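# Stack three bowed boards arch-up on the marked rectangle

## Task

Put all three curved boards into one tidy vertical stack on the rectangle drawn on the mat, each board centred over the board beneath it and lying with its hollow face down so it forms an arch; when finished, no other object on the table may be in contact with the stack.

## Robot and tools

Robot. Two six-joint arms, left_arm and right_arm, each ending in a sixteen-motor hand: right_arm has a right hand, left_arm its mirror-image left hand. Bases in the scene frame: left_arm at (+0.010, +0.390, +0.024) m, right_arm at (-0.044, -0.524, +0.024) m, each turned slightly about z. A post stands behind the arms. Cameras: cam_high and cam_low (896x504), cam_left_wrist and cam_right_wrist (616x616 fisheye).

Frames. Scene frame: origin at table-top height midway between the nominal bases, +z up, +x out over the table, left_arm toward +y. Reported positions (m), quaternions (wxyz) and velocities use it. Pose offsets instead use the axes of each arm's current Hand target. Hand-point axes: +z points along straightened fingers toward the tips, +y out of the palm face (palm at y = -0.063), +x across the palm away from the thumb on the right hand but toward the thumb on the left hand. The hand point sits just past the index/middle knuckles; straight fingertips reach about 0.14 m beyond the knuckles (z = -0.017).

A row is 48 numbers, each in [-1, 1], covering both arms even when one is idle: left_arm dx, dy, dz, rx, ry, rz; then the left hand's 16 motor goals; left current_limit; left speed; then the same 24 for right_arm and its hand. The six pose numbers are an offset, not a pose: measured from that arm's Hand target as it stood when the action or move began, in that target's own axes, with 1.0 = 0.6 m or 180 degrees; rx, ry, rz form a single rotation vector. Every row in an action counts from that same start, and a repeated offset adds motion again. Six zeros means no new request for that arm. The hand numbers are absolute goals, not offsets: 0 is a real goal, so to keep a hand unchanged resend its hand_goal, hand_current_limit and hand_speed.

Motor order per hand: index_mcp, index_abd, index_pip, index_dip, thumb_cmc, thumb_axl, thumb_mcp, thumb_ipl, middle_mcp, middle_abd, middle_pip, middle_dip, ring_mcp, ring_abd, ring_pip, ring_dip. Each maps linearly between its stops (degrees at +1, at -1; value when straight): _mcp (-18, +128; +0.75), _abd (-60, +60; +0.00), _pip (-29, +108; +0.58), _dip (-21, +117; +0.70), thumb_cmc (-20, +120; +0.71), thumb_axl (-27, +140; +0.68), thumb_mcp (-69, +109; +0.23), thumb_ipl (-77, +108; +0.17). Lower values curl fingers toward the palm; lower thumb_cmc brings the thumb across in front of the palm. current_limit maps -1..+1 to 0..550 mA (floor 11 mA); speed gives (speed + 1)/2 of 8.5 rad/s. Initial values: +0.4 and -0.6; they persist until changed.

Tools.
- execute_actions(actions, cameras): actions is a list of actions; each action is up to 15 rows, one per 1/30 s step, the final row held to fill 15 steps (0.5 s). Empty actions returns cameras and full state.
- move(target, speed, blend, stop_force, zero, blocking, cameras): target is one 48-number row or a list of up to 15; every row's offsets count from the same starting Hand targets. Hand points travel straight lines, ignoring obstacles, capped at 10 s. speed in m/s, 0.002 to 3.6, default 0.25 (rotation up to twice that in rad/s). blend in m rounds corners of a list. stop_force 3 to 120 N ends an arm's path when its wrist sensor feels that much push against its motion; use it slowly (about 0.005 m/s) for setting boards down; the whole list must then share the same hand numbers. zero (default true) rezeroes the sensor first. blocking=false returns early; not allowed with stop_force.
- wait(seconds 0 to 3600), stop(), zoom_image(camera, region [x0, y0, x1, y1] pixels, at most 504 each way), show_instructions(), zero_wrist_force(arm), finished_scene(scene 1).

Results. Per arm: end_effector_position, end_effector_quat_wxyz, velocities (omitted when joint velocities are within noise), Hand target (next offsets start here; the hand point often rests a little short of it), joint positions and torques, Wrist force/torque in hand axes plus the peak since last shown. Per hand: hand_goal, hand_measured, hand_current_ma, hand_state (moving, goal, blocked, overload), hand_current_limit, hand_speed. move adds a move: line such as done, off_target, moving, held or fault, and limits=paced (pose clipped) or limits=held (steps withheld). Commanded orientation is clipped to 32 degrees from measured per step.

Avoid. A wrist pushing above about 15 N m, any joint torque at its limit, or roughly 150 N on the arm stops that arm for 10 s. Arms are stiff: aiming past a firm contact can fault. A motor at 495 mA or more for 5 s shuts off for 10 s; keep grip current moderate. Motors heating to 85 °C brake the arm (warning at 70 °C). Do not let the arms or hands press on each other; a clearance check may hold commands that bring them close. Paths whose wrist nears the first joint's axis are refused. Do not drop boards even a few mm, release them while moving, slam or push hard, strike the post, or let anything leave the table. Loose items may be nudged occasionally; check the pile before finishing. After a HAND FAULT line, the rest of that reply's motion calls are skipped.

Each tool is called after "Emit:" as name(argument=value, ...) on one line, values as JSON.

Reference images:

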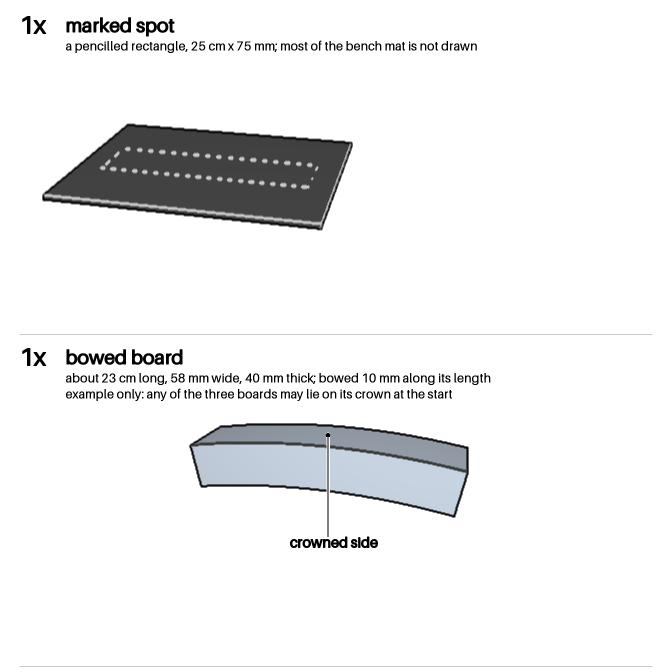

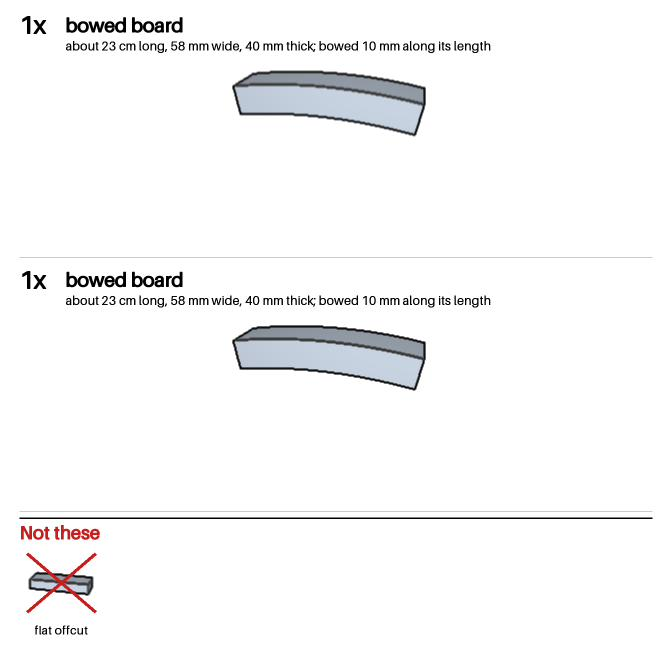

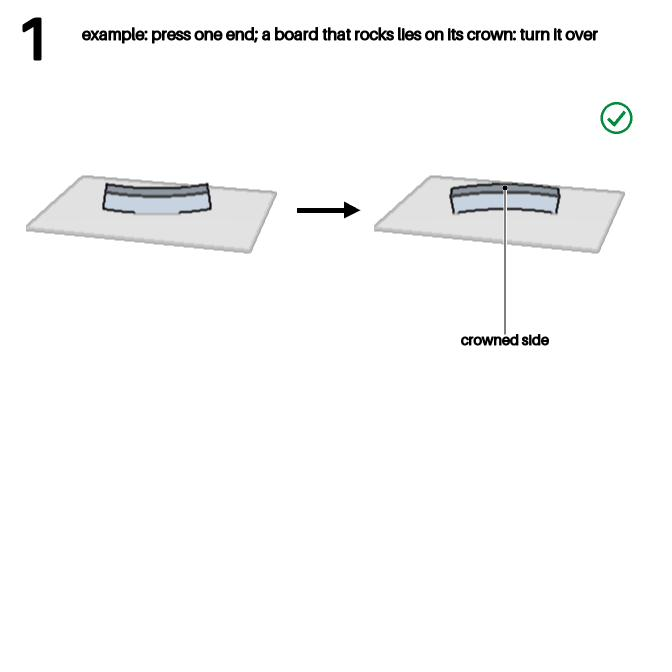

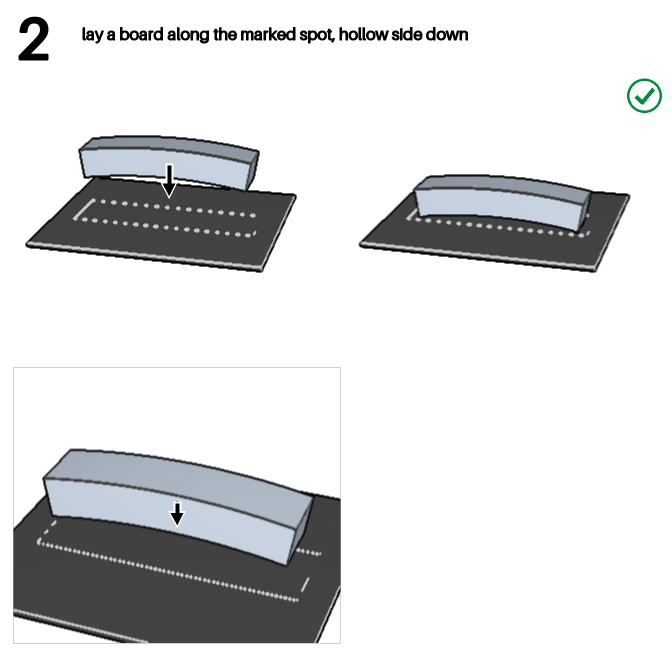

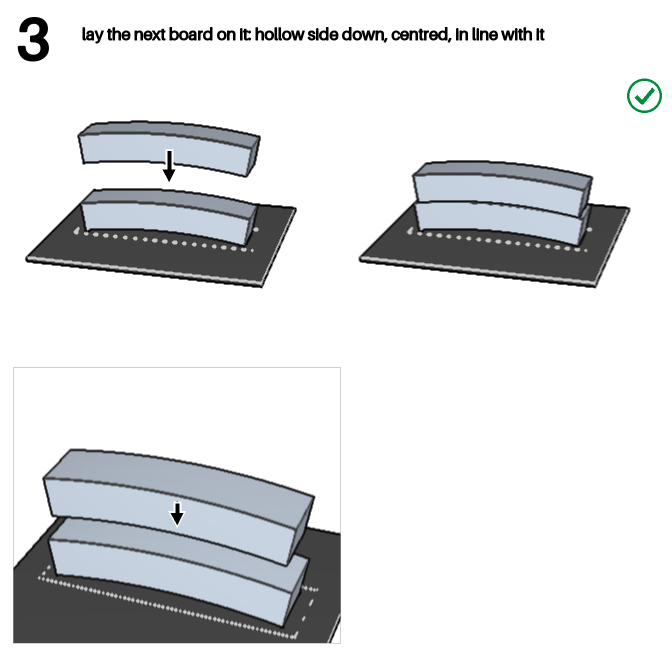

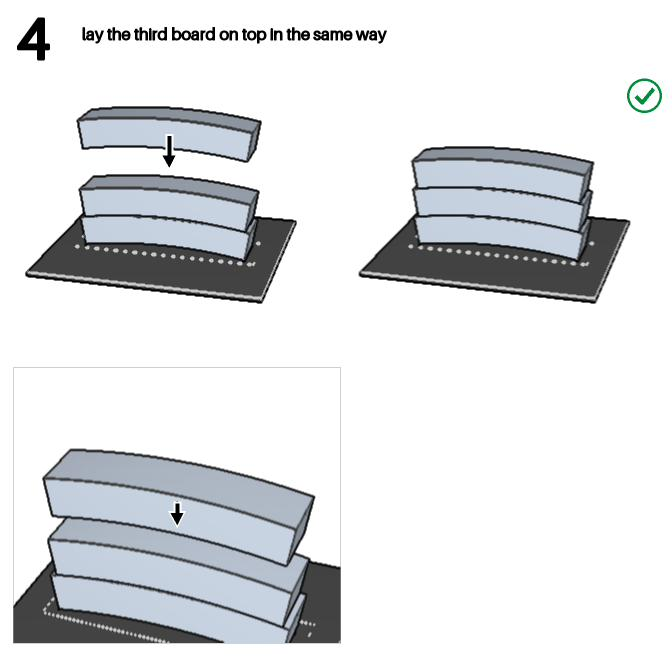

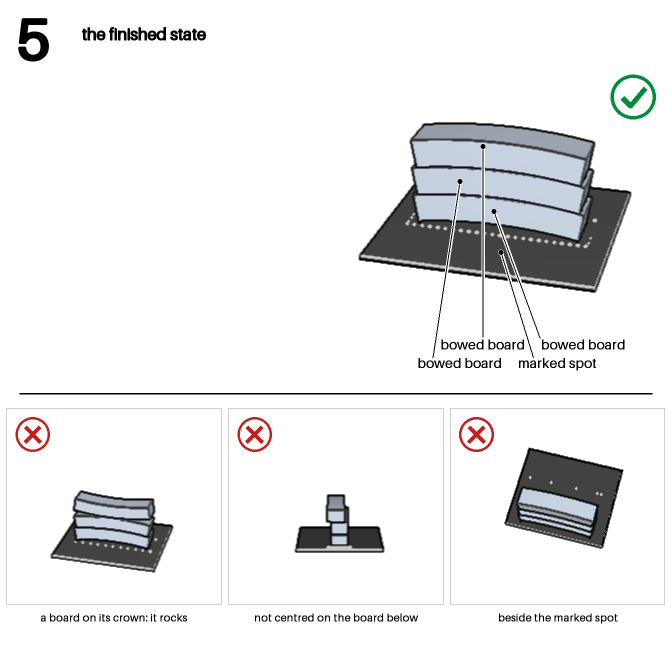

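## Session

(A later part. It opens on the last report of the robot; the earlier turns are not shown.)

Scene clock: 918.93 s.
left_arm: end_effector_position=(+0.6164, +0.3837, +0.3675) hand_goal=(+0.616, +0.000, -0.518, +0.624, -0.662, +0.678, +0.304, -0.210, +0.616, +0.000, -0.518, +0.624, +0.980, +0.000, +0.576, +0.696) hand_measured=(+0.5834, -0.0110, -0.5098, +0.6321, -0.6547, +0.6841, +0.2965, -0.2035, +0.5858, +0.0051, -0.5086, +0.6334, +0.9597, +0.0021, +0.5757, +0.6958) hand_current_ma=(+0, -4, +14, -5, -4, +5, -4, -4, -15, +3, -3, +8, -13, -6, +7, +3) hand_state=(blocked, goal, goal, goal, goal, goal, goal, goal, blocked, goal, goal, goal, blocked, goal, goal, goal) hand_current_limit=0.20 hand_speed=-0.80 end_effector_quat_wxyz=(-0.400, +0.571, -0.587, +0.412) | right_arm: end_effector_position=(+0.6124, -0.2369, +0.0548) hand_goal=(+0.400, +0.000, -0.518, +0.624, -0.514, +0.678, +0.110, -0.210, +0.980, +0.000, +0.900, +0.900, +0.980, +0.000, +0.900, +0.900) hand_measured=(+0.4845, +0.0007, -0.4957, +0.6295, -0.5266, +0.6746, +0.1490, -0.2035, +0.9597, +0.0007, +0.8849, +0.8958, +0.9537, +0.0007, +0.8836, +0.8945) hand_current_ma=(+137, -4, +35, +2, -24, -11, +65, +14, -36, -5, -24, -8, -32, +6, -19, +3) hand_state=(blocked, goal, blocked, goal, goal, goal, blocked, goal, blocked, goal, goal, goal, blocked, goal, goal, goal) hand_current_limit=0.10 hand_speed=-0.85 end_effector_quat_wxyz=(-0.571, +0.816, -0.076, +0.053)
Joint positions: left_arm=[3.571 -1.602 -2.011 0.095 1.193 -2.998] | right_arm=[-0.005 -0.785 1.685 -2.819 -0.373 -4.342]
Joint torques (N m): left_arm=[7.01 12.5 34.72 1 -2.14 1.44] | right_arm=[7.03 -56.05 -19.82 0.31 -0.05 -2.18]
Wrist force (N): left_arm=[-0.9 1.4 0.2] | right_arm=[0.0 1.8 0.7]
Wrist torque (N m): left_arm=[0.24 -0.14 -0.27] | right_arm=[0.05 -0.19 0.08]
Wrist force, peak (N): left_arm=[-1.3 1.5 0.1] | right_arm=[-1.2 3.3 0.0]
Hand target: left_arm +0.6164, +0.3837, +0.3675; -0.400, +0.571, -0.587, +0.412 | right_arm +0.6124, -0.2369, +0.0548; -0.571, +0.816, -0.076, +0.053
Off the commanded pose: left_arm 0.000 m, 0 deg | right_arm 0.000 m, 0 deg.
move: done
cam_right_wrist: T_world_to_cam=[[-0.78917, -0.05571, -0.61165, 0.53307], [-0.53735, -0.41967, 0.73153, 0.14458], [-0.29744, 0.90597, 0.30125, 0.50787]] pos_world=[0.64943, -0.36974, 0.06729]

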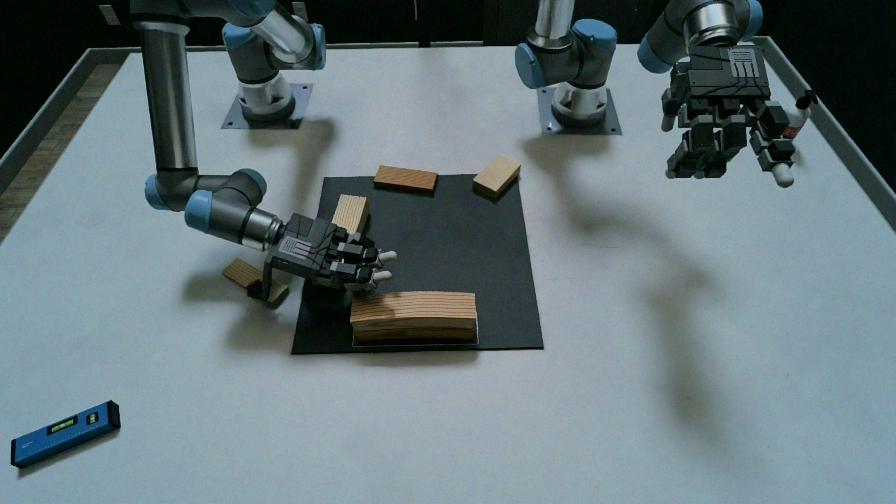

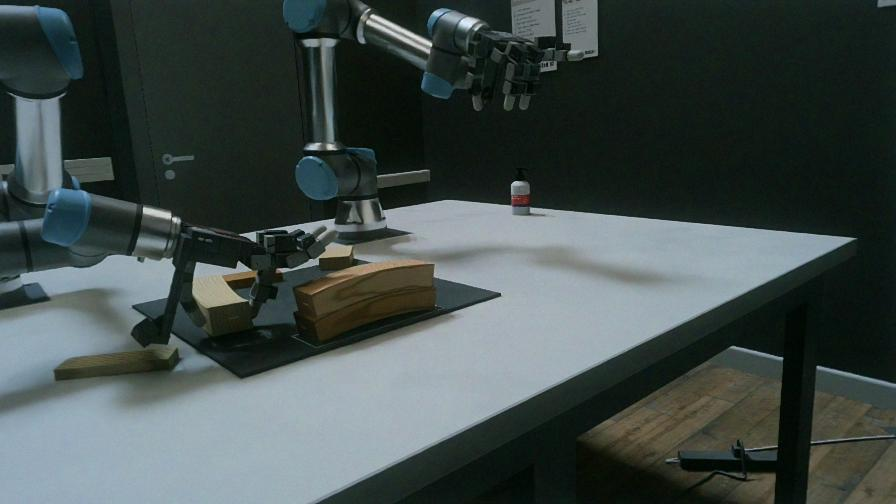

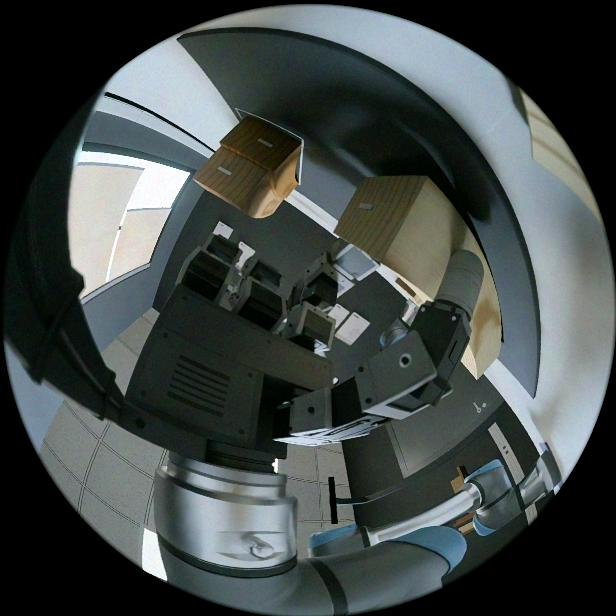

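Emit:
move(target=[0,0,0,0,0,0,0.616,0,-0.518,0.623,-0.663,0.677,0.303,-0.211,0.616,0,-0.518,0.623,0.98,0,0.576,0.696,0.2,-0.8,0,0,0,0,0,0,0.17,0,-0.66,0.60,-0.514,0.677,-0.14,-0.35,0.98,0,0.9,0.9,0.98,0,0.9,0.9,0.5,-0.85], cameras=["cam_high","cam_low","cam_right_wrist"])

Scene clock: 923.27 s.
left_arm: end_effector_position=(+0.6164, +0.3837, +0.3675) hand_goal=(+0.616, +0.000, -0.518, +0.624, -0.662, +0.678, +0.304, -0.210, +0.616, +0.000, -0.518, +0.624, +0.980, +0.000, +0.576, +0.696) hand_measured=(+0.5822, -0.0096, -0.5098, +0.6308, -0.6534, +0.6841, +0.2955, -0.2044, +0.5858, +0.0065, -0.5073, +0.6334, +0.9597, +0.0007, +0.5757, +0.6958) hand_current_ma=(-2, +0, +11, -13, -6, +9, -7, -1, -19, -7, +10, -11, -27, -1, +5, +10) hand_state=(blocked, goal, goal, goal, goal, goal, goal, goal, blocked, goal, goal, goal, blocked, goal, goal, goal) hand_current_limit=0.20 hand_speed=-0.80 end_effector_quat_wxyz=(-0.400, +0.571, -0.587, +0.412) | right_arm: end_effector_position=(+0.6124, -0.2369, +0.0548) hand_goal=(+0.170, +0.000, -0.660, +0.600, -0.514, +0.678, -0.140, -0.350, +0.980, +0.000, +0.900, +0.900, +0.980, +0.000, +0.900, +0.900) hand_measured=(+0.4845, +0.0007, -0.4983, +0.6295, -0.5253, +0.6756, +0.1510, -0.2140, +0.9585, +0.0007, +0.8849, +0.8958, +0.9549, -0.0008, +0.8836, +0.8971) hand_current_ma=(+414, -6, +269, +36, -27, -13, +407, +307, -34, -4, -23, -10, -37, +1, -15, +1) hand_state=(blocked, goal, blocked, blocked, goal, goal, moving, blocked, blocked, goal, goal, goal, blocked, goal, goal, goal) hand_current_limit=0.50 hand_speed=-0.85 end_effector_quat_wxyz=(-0.571, +0.816, -0.076, +0.053)
Joint positions: left_arm=[3.571 -1.602 -2.011 0.095 1.193 -2.998] | right_arm=[-0.005 -0.785 1.685 -2.819 -0.373 -4.342]
Joint torques (N m): left_arm=[6.72 12.52 34.11 0.9 -2.25 1.42] | right_arm=[7.62 -50.87 -12.13 0.3 -0.03 -2.13]
Wrist force (N): left_arm=[-0.8 1.6 0.1] | right_arm=[-0.9 2.2 0.2]
Wrist torque (N m): left_arm=[0.29 -0.16 -0.28] | right_arm=[0.15 -0.13 0.07]
Wrist force, peak (N): left_arm=[-1.2 1.5 0.0] | right_arm=[-1.3 2.3 0.5]
Hand target: left_arm +0.6164, +0.3837, +0.3675; -0.400, +0.571, -0.587, +0.412 | right_arm +0.6124, -0.2369, +0.0548; -0.571, +0.816, -0.076, +0.053
Off the commanded pose: left_arm 0.000 m, 0 deg | right_arm 0.000 m, 0 deg.
move: done
cam_right_wrist: T_world_to_cam=[[-0.78917, -0.05571, -0.61165, 0.53307], [-0.53735, -0.41967, 0.73153, 0.14458], [-0.29744, 0.90597, 0.30125, 0.50787]] pos_world=[0.64943, -0.36974, 0.06729]

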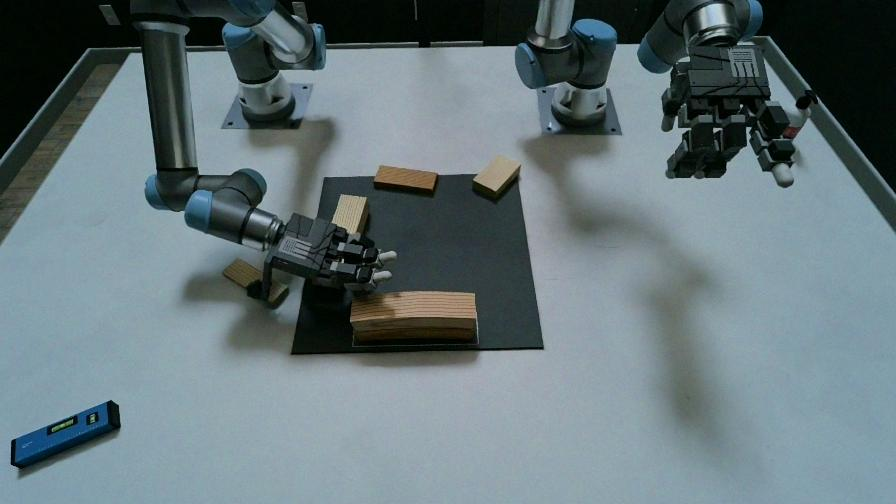

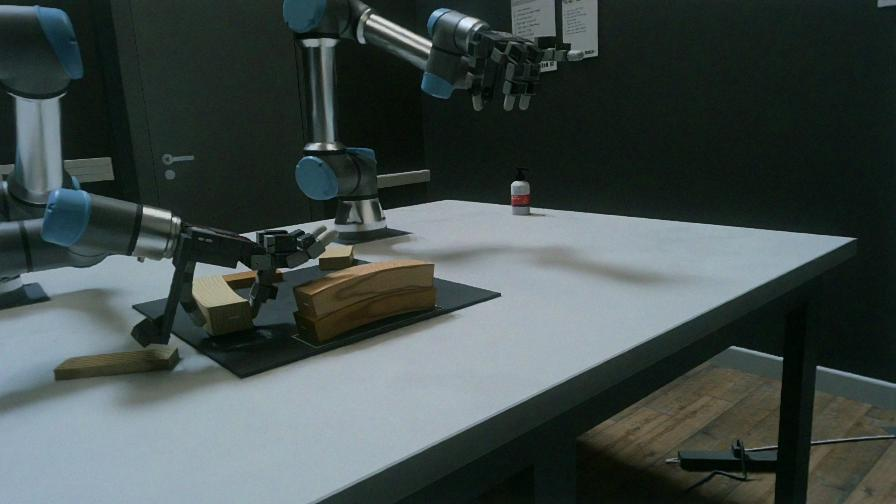

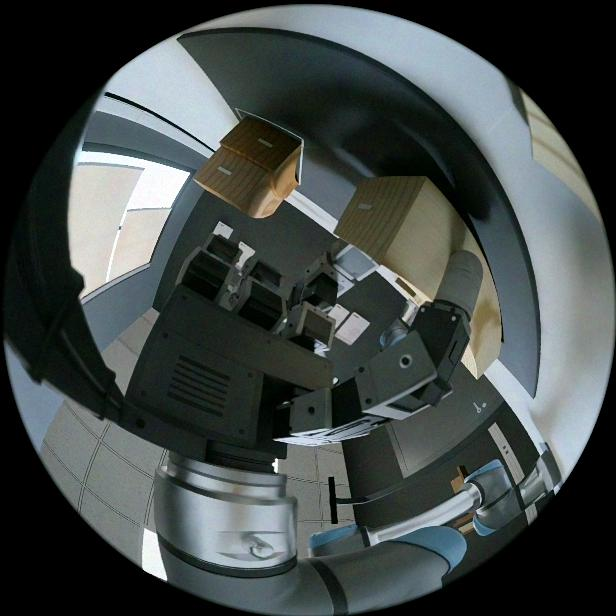

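Emit:
move(target=[[0,0,0,0,0,0,0.616,0,-0.518,0.623,-0.663,0.677,0.303,-0.211,0.616,0,-0.518,0.623,0.98,0,0.576,0.696,0.2,-0.8,-0.0267,-0.0752,-0.0274,0,0,0,0.17,0,-0.66,0.60,-0.514,0.677,-0.14,-0.35,0.98,0,0.9,0.9,0.98,0,0.9,0.9,0.5,-0.85],[0,0,0,0,0,0,0.616,0,-0.518,0.623,-0.663,0.677,0.303,-0.211,0.616,0,-0.518,0.623,0.98,0,0.576,0.696,0.2,-0.8,-0.07,-0.1394,-0.0507,0,0,0,0.17,0,-0.66,0.60,-0.514,0.677,-0.14,-0.35,0.98,0,0.9,0.9,0.98,0,0.9,0.9,0.5,-0.85]], speed=0.05, blend=[0.02,0], cameras=["cam_high","cam_low"])

Emit:
zoom_image(camera="cam_low", region=[100, 150, 500, 400])

Scene clock: 931.43 s.
left_arm: end_effector_position=(+0.6164, +0.3837, +0.3675) hand_goal=(+0.616, +0.000, -0.518, +0.624, -0.662, +0.678, +0.304, -0.210, +0.616, +0.000, -0.518, +0.624, +0.980, +0.000, +0.576, +0.696) hand_measured=(+0.5822, -0.0110, -0.5098, +0.6321, -0.6534, +0.6841, +0.2955, -0.2035, +0.5870, +0.0051, -0.5073, +0.6334, +0.9597, +0.0007, +0.5770, +0.6971) hand_current_ma=(-3, +0, +2, -6, -13, +4, +5, -1, -21, -14, +6, -6, -11, -4, +5, -1) hand_state=(blocked, goal, goal, goal, goal, goal, goal, goal, blocked, goal, goal, goal, blocked, goal, goal, goal) hand_current_limit=0.20 hand_speed=-0.80 end_effector_quat_wxyz=(-0.400, +0.571, -0.587, +0.412) | right_arm: end_effector_position=(+0.5709, -0.2291, +0.1438) hand_goal=(+0.170, +0.000, -0.660, +0.600, -0.514, +0.678, -0.140, -0.350, +0.980, +0.000, +0.900, +0.900, +0.980, +0.000, +0.900, +0.900) hand_measured=(+0.4845, -0.0213, -0.4957, +0.6537, -0.5266, +0.6746, +0.1500, -0.2273, +0.9585, +0.0021, +0.8849, +0.8958, +0.9537, +0.0007, +0.8836, +0.8958) hand_current_ma=(+415, -23, +274, +73, -24, -13, +409, +276, -33, -9, -25, -8, -37, +3, -20, +0) hand_state=(blocked, blocked, blocked, blocked, goal, goal, blocked, blocked, blocked, goal, goal, goal, blocked, goal, goal, goal) hand_current_limit=0.50 hand_speed=-0.85 end_effector_quat_wxyz=(-0.571, +0.816, -0.076, +0.053)
Joint positions: left_arm=[3.571 -1.602 -2.011 0.095 1.193 -2.998] | right_arm=[0.005 -1.003 1.792 -2.73 -0.376 -4.317]
Joint torques (N m): left_arm=[6.3 13.35 35.73 1.05 -2.03 1.49] | right_arm=[2.08 -29.48 -20.72 -3.59 -0.18 0.04]
Wrist force (N): left_arm=[-0.9 1.4 0.1] | right_arm=[0.4 5.2 1.4]
Wrist torque (N m): left_arm=[0.25 -0.15 -0.28] | right_arm=[0.21 -0.19 0.03]
Wrist force, peak (N): left_arm=[-1.3 1.5 0.0] | right_arm=[-0.5 5.7 1.4]
Hand target: left_arm +0.6164, +0.3837, +0.3675; -0.400, +0.571, -0.587, +0.412 | right_arm +0.5711, -0.2291, +0.1438; -0.571, +0.816, -0.076, +0.053
Off the commanded pose: left_arm 0.000 m, 0 deg | right_arm 0.000 m, 0 deg.
move: done

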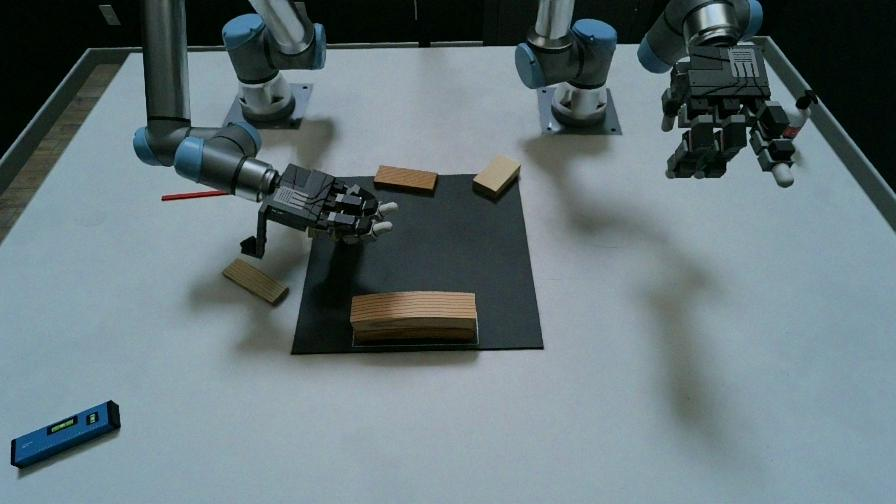

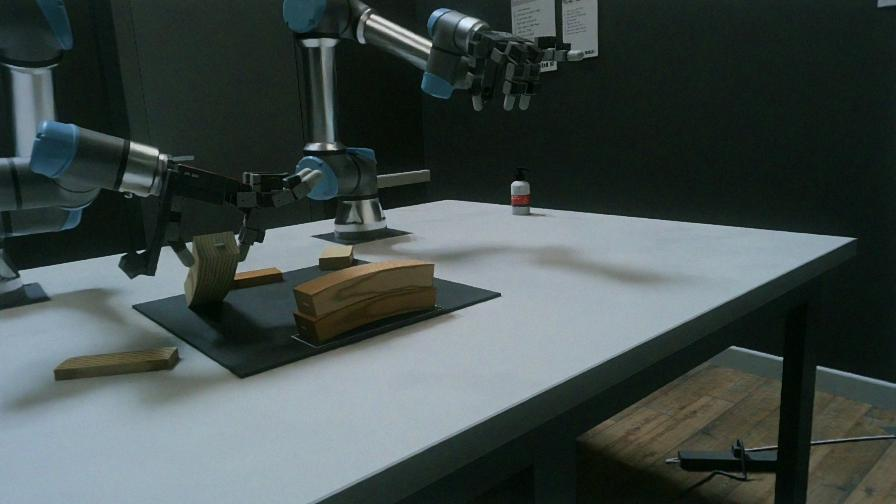

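Scaled by 1.260 from the camera's image (finer frame: 1280x720).

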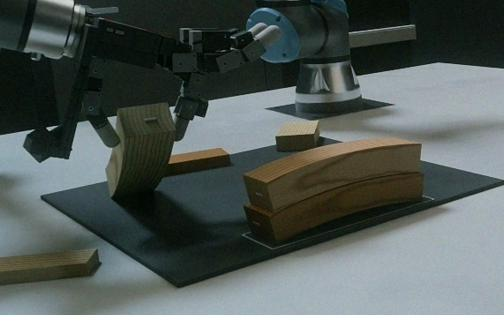

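Emit:
move(target=[[0,0,0,0,0,0,0.616,0,-0.518,0.623,-0.663,0.677,0.303,-0.211,0.616,0,-0.518,0.623,0.98,0,0.576,0.696,0.2,-0.8,-0.0825,-0.072,-0.0262,0,0,0,0.17,0,-0.66,0.60,-0.514,0.677,-0.14,-0.35,0.98,0,0.9,0.9,0.98,0,0.9,0.9,0.5,-0.85],[0,0,0,0,0,0,0.616,0,-0.518,0.623,-0.663,0.677,0.303,-0.211,0.616,0,-0.518,0.623,0.98,0,0.576,0.696,0.2,-0.8,-0.1467,-0.1112,-0.0405,0,0,0,0.17,0,-0.66,0.60,-0.514,0.677,-0.14,-0.35,0.98,0,0.9,0.9,0.98,0,0.9,0.9,0.5,-0.85]], speed=0.05, blend=[0.02,0], cameras=["cam_high","cam_low"])

Emit:
zoom_image(camera="cam_low", region=[100, 150, 500, 400])

Scene clock: 938.73 s.
left_arm: end_effector_position=(+0.6164, +0.3837, +0.3675) hand_goal=(+0.616, +0.000, -0.518, +0.624, -0.662, +0.678, +0.304, -0.210, +0.616, +0.000, -0.518, +0.624, +0.980, +0.000, +0.576, +0.696) hand_measured=(+0.5834, -0.0096, -0.5098, +0.6321, -0.6547, +0.6841, +0.2965, -0.2044, +0.5858, +0.0065, -0.5073, +0.6321, +0.9585, +0.0021, +0.5770, +0.6945) hand_current_ma=(-20, -4, +5, -6, -13, -1, +2, +6, -4, -2, +14, -9, -6, -7, -6, +2) hand_state=(blocked, goal, goal, goal, goal, goal, goal, goal, blocked, goal, goal, goal, blocked, goal, goal, goal) hand_current_limit=0.20 hand_speed=-0.80 end_effector_quat_wxyz=(-0.400, +0.571, -0.587, +0.412) | right_arm: end_effector_position=(+0.4844, -0.2128, +0.2148) hand_goal=(+0.170, +0.000, -0.660, +0.600, -0.514, +0.678, -0.140, -0.350, +0.980, +0.000, +0.900, +0.900, +0.980, +0.000, +0.900, +0.900) hand_measured=(+0.4857, -0.0052, -0.4957, +0.6588, -0.5240, +0.6767, +0.1500, -0.2311, +0.9597, +0.0007, +0.8862, +0.8945, +0.9537, +0.0007, +0.8849, +0.8958) hand_current_ma=(+415, -5, +268, +81, -21, -12, +408, +269, -36, -4, -23, -6, -36, +5, -17, +0) hand_state=(blocked, goal, blocked, blocked, goal, goal, blocked, blocked, blocked, goal, goal, goal, blocked, goal, goal, goal) hand_current_limit=0.50 hand_speed=-0.85 end_effector_quat_wxyz=(-0.571, +0.816, -0.076, +0.053) end_effector_velocity=(+0.001, +0.000, -0.002) end_effector_angular_velocity=(+0.000, +0.003, +0.001)
Joint positions: left_arm=[3.571 -1.602 -2.011 0.095 1.193 -2.998] | right_arm=[0.029 -1.263 1.985 -2.719 -0.386 -4.257]
Joint velocities: left_arm=[within noise] | right_arm=[0 0.005 -0.003 0.001 0 0]
Joint torques (N m): left_arm=[6.26 12.71 34.88 0.98 -1.98 1.5] | right_arm=[-3.03 -20.69 -24.27 0.21 0.19 -0.9]
Wrist force (N): left_arm=[-0.7 1.3 0.1] | right_arm=[-1.0 6.5 2.1]
Wrist torque (N m): left_arm=[0.24 -0.17 -0.26] | right_arm=[0.22 -0.15 -0.01]
Wrist force, peak (N): left_arm=[-1.0 1.6 0.2] | right_arm=[-1.3 7.2 1.6]
Hand target: left_arm +0.6164, +0.3837, +0.3675; -0.400, +0.571, -0.587, +0.412 | right_arm +0.4845, -0.2129, +0.2147; -0.571, +0.816, -0.076, +0.053
Off the commanded pose: left_arm 0.000 m, 0 deg | right_arm 0.000 m, 0 deg.
move: done

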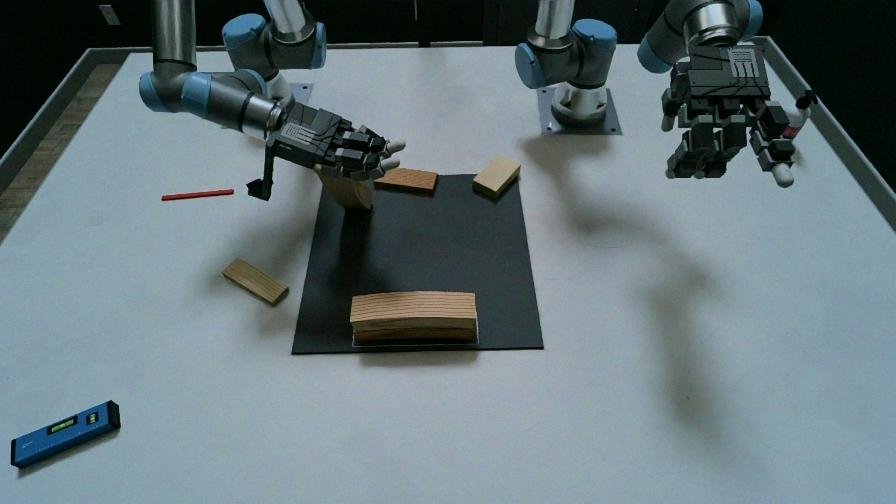

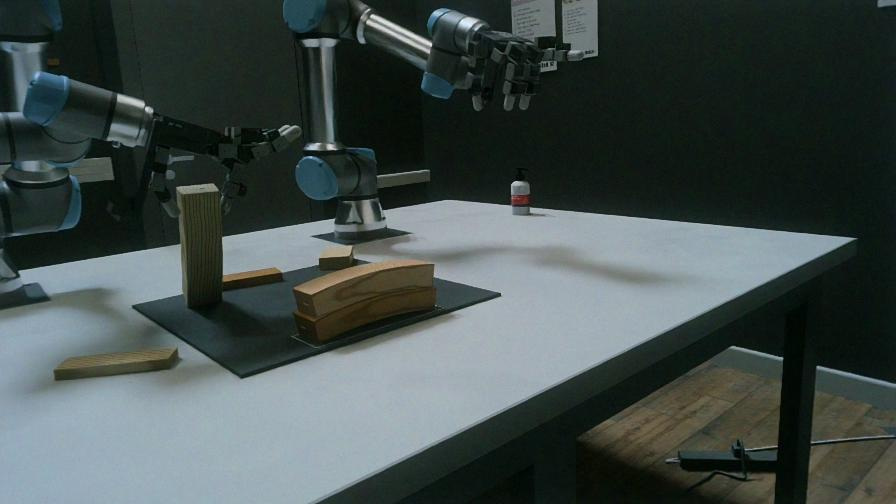

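Scaled by 1.260 from the camera's image (finer frame: 1280x720).

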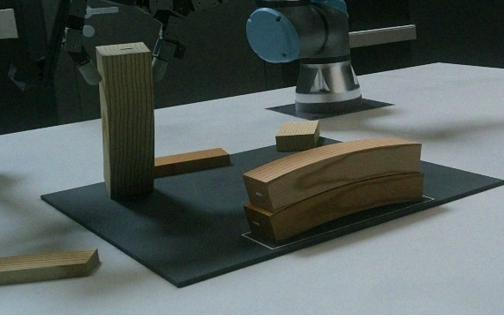

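Emit:
move(target=[[0,0,0,0,0,0,0.616,0,-0.518,0.623,-0.663,0.677,0.303,-0.211,0.616,0,-0.518,0.623,0.98,0,0.576,0.696,0.2,-0.8,-0.0333,-0.0157,-0.0057,0,0,0,0.17,0,-0.66,0.60,-0.514,0.677,-0.14,-0.35,0.98,0,0.9,0.9,0.98,0,0.9,0.9,0.5,-0.85],[0,0,0,0,0,0,0.616,0,-0.518,0.623,-0.663,0.677,0.303,-0.211,0.616,0,-0.518,0.623,0.98,0,0.576,0.696,0.2,-0.8,-0.0333,-0.0863,-0.0314,0,0,0,0.17,0,-0.66,0.60,-0.514,0.677,-0.14,-0.35,0.98,0,0.9,0.9,0.98,0,0.9,0.9,0.5,-0.85]], speed=0.03, blend=[0.01,0], cameras=["cam_high","cam_low","cam_right_wrist"])

Emit:
zoom_image(camera="cam_high", region=[230, 80, 480, 240])

Emit:
zoom_image(camera="cam_low", region=[100, 100, 400, 350])

Scene clock: 946.53 s.
left_arm: end_effector_position=(+0.6164, +0.3837, +0.3675) hand_goal=(+0.616, +0.000, -0.518, +0.624, -0.662, +0.678, +0.304, -0.210, +0.616, +0.000, -0.518, +0.624, +0.980, +0.000, +0.576, +0.696) hand_measured=(+0.5822, -0.0096, -0.5111, +0.6321, -0.6534, +0.6851, +0.2955, -0.2044, +0.5858, +0.0065, -0.5073, +0.6334, +0.9585, +0.0007, +0.5757, +0.6958) hand_current_ma=(-3, -8, +4, -5, -9, +4, +0, +4, -19, +1, +3, +5, -12, -1, -5, +3) hand_state=(blocked, goal, goal, goal, goal, goal, goal, goal, blocked, goal, goal, goal, blocked, goal, goal, goal) hand_current_limit=0.20 hand_speed=-0.80 end_effector_quat_wxyz=(-0.400, +0.571, -0.587, +0.412) | right_arm: end_effector_position=(+0.4648, -0.2091, +0.2700) hand_goal=(+0.170, +0.000, -0.660, +0.600, -0.514, +0.678, -0.140, -0.350, +0.980, +0.000, +0.900, +0.900, +0.980, +0.000, +0.900, +0.900) hand_measured=(+0.2675, -0.0052, -0.5676, +0.6372, -0.5253, +0.6746, -0.0341, -0.3321, +0.9585, +0.0007, +0.8862, +0.8945, +0.9537, -0.0008, +0.8836, +0.8958) hand_current_ma=(+159, -10, +146, +48, -14, -13, +215, +38, -36, -1, -19, -6, -30, +3, -19, +1) hand_state=(blocked, goal, blocked, blocked, goal, goal, moving, goal, blocked, goal, goal, goal, blocked, goal, goal, goal) hand_current_limit=0.50 hand_speed=-0.85 end_effector_quat_wxyz=(-0.571, +0.816, -0.076, +0.053) end_effector_velocity=(+0.000, +0.000, -0.001) end_effector_angular_velocity=(+0.000, -0.005, +0.001)
Joint positions: left_arm=[3.571 -1.602 -2.011 0.095 1.193 -2.998] | right_arm=[0.036 -1.384 1.973 -2.601 -0.388 -4.241]
Joint velocities: left_arm=[within noise] | right_arm=[0 0.001 0.002 -0.006 0 -0.002]
Joint torques (N m): left_arm=[5.07 13.14 35.12 1.01 -1.8 1.56] | right_arm=[7.95 -14.17 -10.77 -5.25 0.41 -2.43]
Wrist force (N): left_arm=[-1.2 1.3 0.2] | right_arm=[-0.8 2.5 0.4]
Wrist torque (N m): left_arm=[0.23 -0.10 -0.30] | right_arm=[0.03 -0.18 0.02]
Wrist force, peak (N): left_arm=[-1.1 1.7 0.2] | right_arm=[-1.3 7.2 1.9]
Hand target: left_arm +0.6164, +0.3837, +0.3675; -0.400, +0.571, -0.587, +0.412 | right_arm +0.4649, -0.2092, +0.2698; -0.571, +0.816, -0.076, +0.053
Off the commanded pose: left_arm 0.000 m, 0 deg | right_arm 0.000 m, 0 deg.
move: done
cam_right_wrist: T_world_to_cam=[[-0.78927, -0.05569, -0.61152, 0.54986], [-0.53726, -0.41961, 0.73163, -0.0805], [-0.29735, 0.90599, 0.30126, 0.37394]] pos_world=[0.50193, -0.34194, 0.28249]

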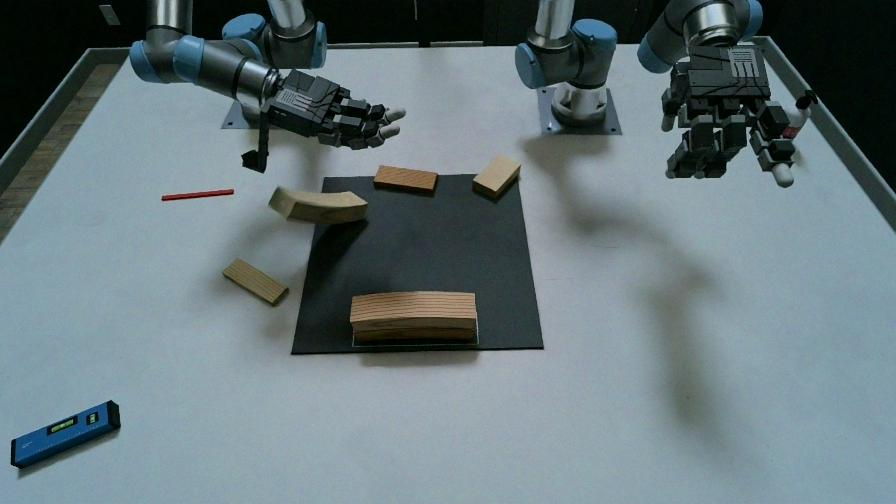

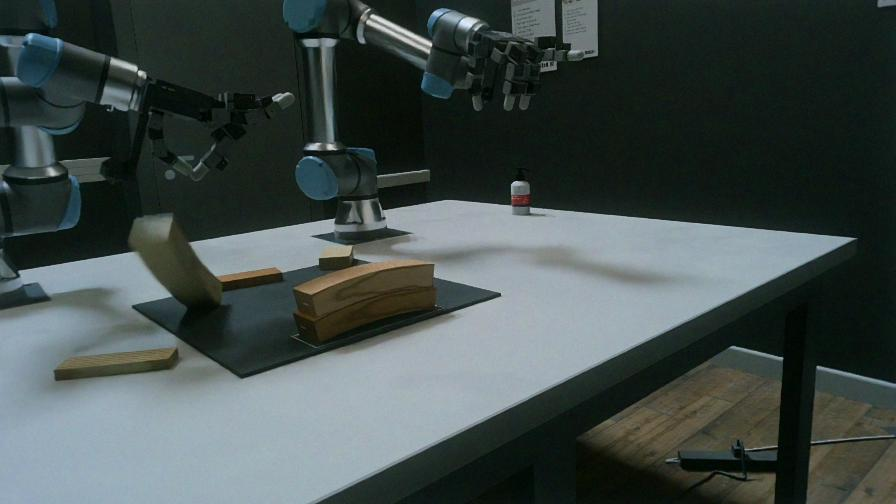

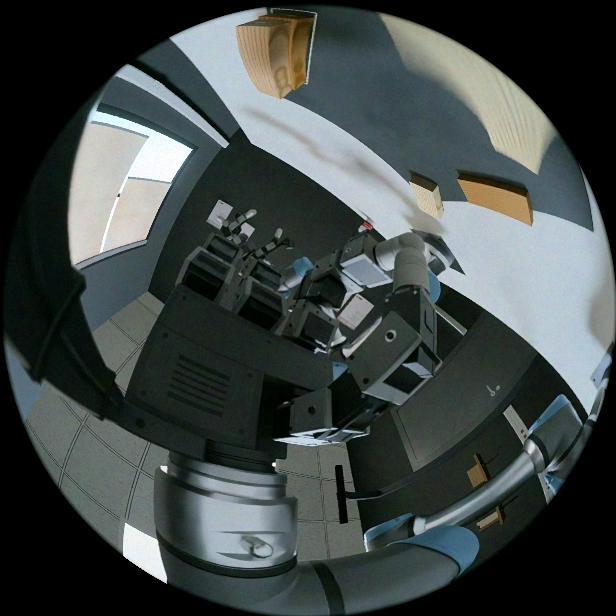

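Scaled by 2.016 from the camera's image (finer frame: 1280x720).

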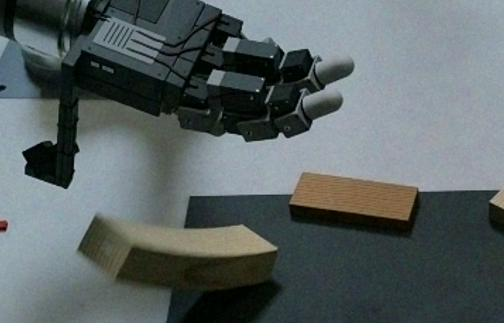

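Scaled by 1.680 from the camera's image (finer frame: 1280x720).

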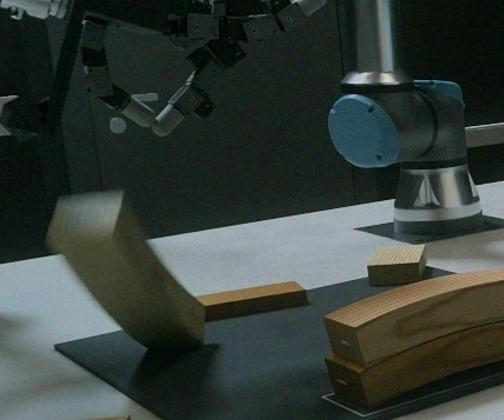

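Emit:
wait(seconds=1, cameras=["cam_high","cam_low","cam_right_wrist"])

Emit:
zoom_image(camera="cam_high", region=[180, 80, 430, 320])

Emit:
zoom_image(camera="cam_low", region=[0, 150, 350, 420])

Scene clock: 949.60 s.
left_arm: end_effector_position=(+0.6164, +0.3837, +0.3675) hand_goal=(+0.616, +0.000, -0.518, +0.624, -0.662, +0.678, +0.304, -0.210, +0.616, +0.000, -0.518, +0.624, +0.980, +0.000, +0.576, +0.696) hand_measured=(+0.5810, -0.0110, -0.5098, +0.6321, -0.6547, +0.6841, +0.2965, -0.2044, +0.5858, +0.0080, -0.5086, +0.6321, +0.9597, +0.0007, +0.5782, +0.6958) hand_current_ma=(-10, +5, -4, -13, -7, +7, -7, +5, -27, -2, +7, +0, -4, -1, +4, +0) hand_state=(blocked, goal, goal, goal, goal, goal, goal, goal, blocked, goal, goal, goal, blocked, goal, goal, goal) hand_current_limit=0.20 hand_speed=-0.80 end_effector_quat_wxyz=(-0.400, +0.571, -0.587, +0.412) | right_arm: end_effector_position=(+0.4649, -0.2092, +0.2698) hand_goal=(+0.170, +0.000, -0.660, +0.600, -0.514, +0.678, -0.140, -0.350, +0.980, +0.000, +0.900, +0.900, +0.980, +0.000, +0.900, +0.900) hand_measured=(+0.2687, -0.0052, -0.5676, +0.6385, -0.5240, +0.6735, -0.0341, -0.3321, +0.9597, +0.0007, +0.8862, +0.8958, +0.9537, +0.0007, +0.8836, +0.8958) hand_current_ma=(+159, -1, +147, +44, -24, -14, +212, +42, -36, -3, -25, -9, -36, +4, -17, -1) hand_state=(blocked, goal, blocked, blocked, goal, goal, blocked, goal, blocked, goal, goal, goal, blocked, goal, goal, goal) hand_current_limit=0.50 hand_speed=-0.85 end_effector_quat_wxyz=(-0.571, +0.816, -0.076, +0.053)
Joint positions: left_arm=[3.571 -1.602 -2.011 0.095 1.193 -2.998] | right_arm=[0.036 -1.384 1.973 -2.601 -0.388 -4.241]
Joint torques (N m): left_arm=[5.34 12.2 35.28 1.17 -1.64 1.66] | right_arm=[-6.92 -14.81 -12.02 -4.69 4.53 -2.46]
Wrist force (N): left_arm=[-0.9 1.4 -0.4] | right_arm=[-0.7 2.3 0.1]
Wrist torque (N m): left_arm=[0.30 -0.16 -0.28] | right_arm=[0.04 -0.19 0.08]
Wrist force, peak (N): left_arm=[-1.0 1.8 0.3] | right_arm=[-0.7 2.7 0.3]
Hand target: left_arm +0.6164, +0.3837, +0.3675; -0.400, +0.571, -0.587, +0.412 | right_arm +0.4649, -0.2092, +0.2698; -0.571, +0.816, -0.076, +0.053
Off the commanded pose: left_arm 0.000 m, 0 deg | right_arm 0.000 m, 0 deg.
wait: 1.00 s; at rest from the start
cam_right_wrist: T_world_to_cam=[[-0.78917, -0.05571, -0.61165, 0.54972], [-0.53735, -0.41967, 0.73153, -0.08029], [-0.29744, 0.90597, 0.30125, 0.37404]] pos_world=[0.50193, -0.34194, 0.28229]

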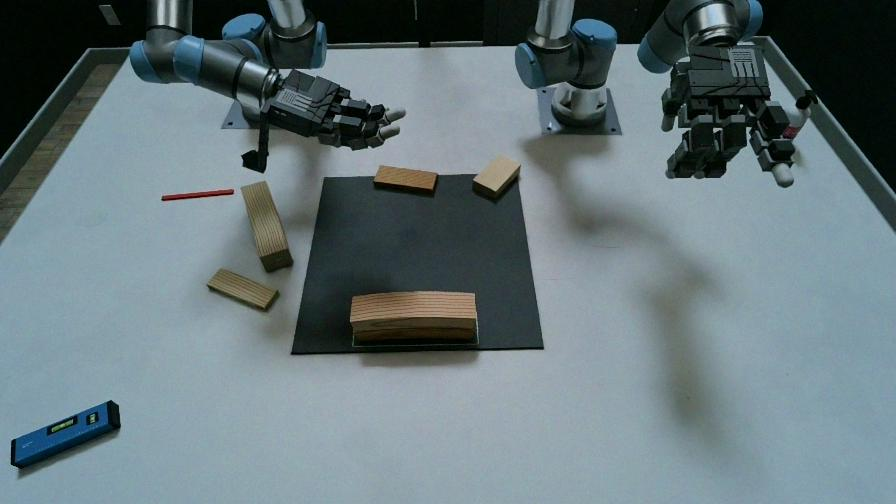

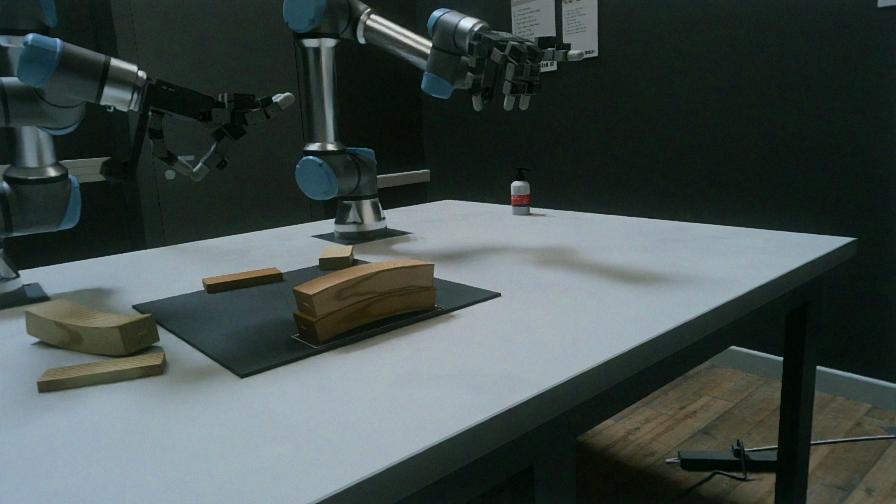

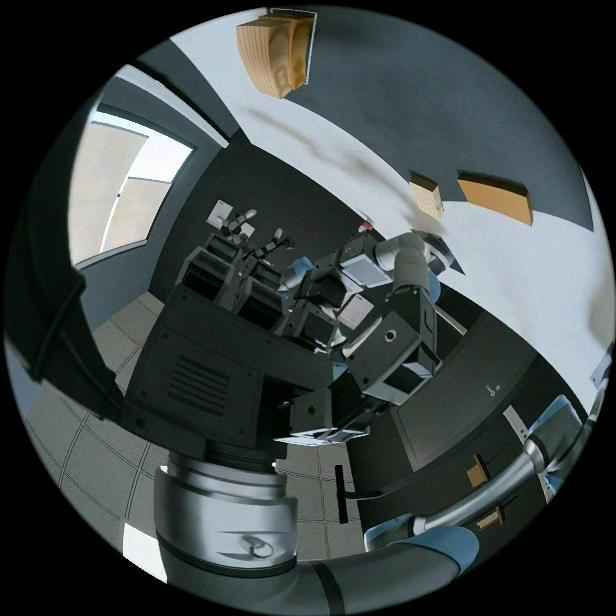

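Scaled by 2.016 from the camera's image (finer frame: 1280x720).

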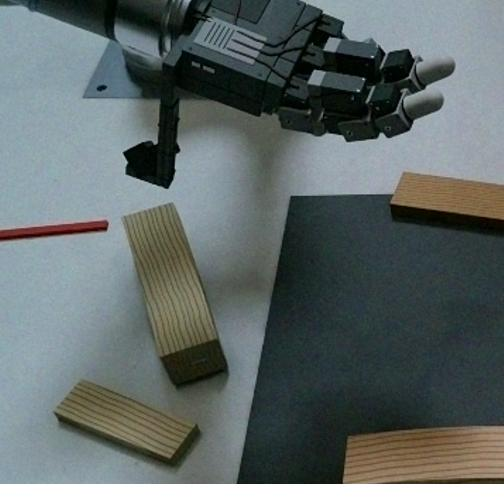

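Scaled by 1.440 from the camera's image (finer frame: 1280x720).

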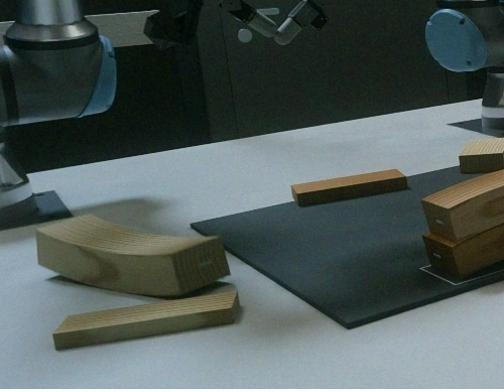

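Emit:
zoom_image(camera="cam_high", region=[200, 170, 310, 320])

Emit:
zoom_image(camera="cam_low", region=[0, 280, 200, 410])

Scaled by 3.360 from the camera's image (finer frame: 1280x720).

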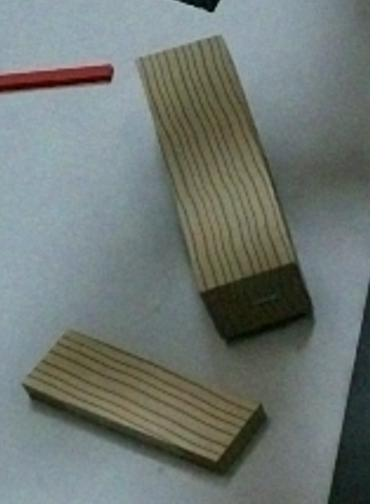

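Scaled by 2.520 from the camera's image (finer frame: 1280x720).

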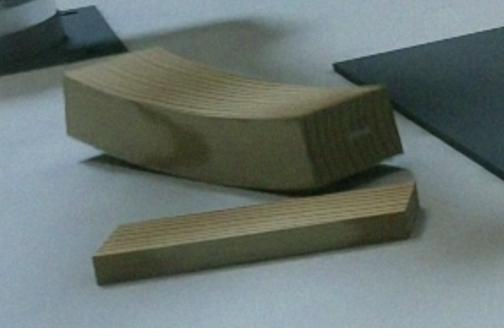

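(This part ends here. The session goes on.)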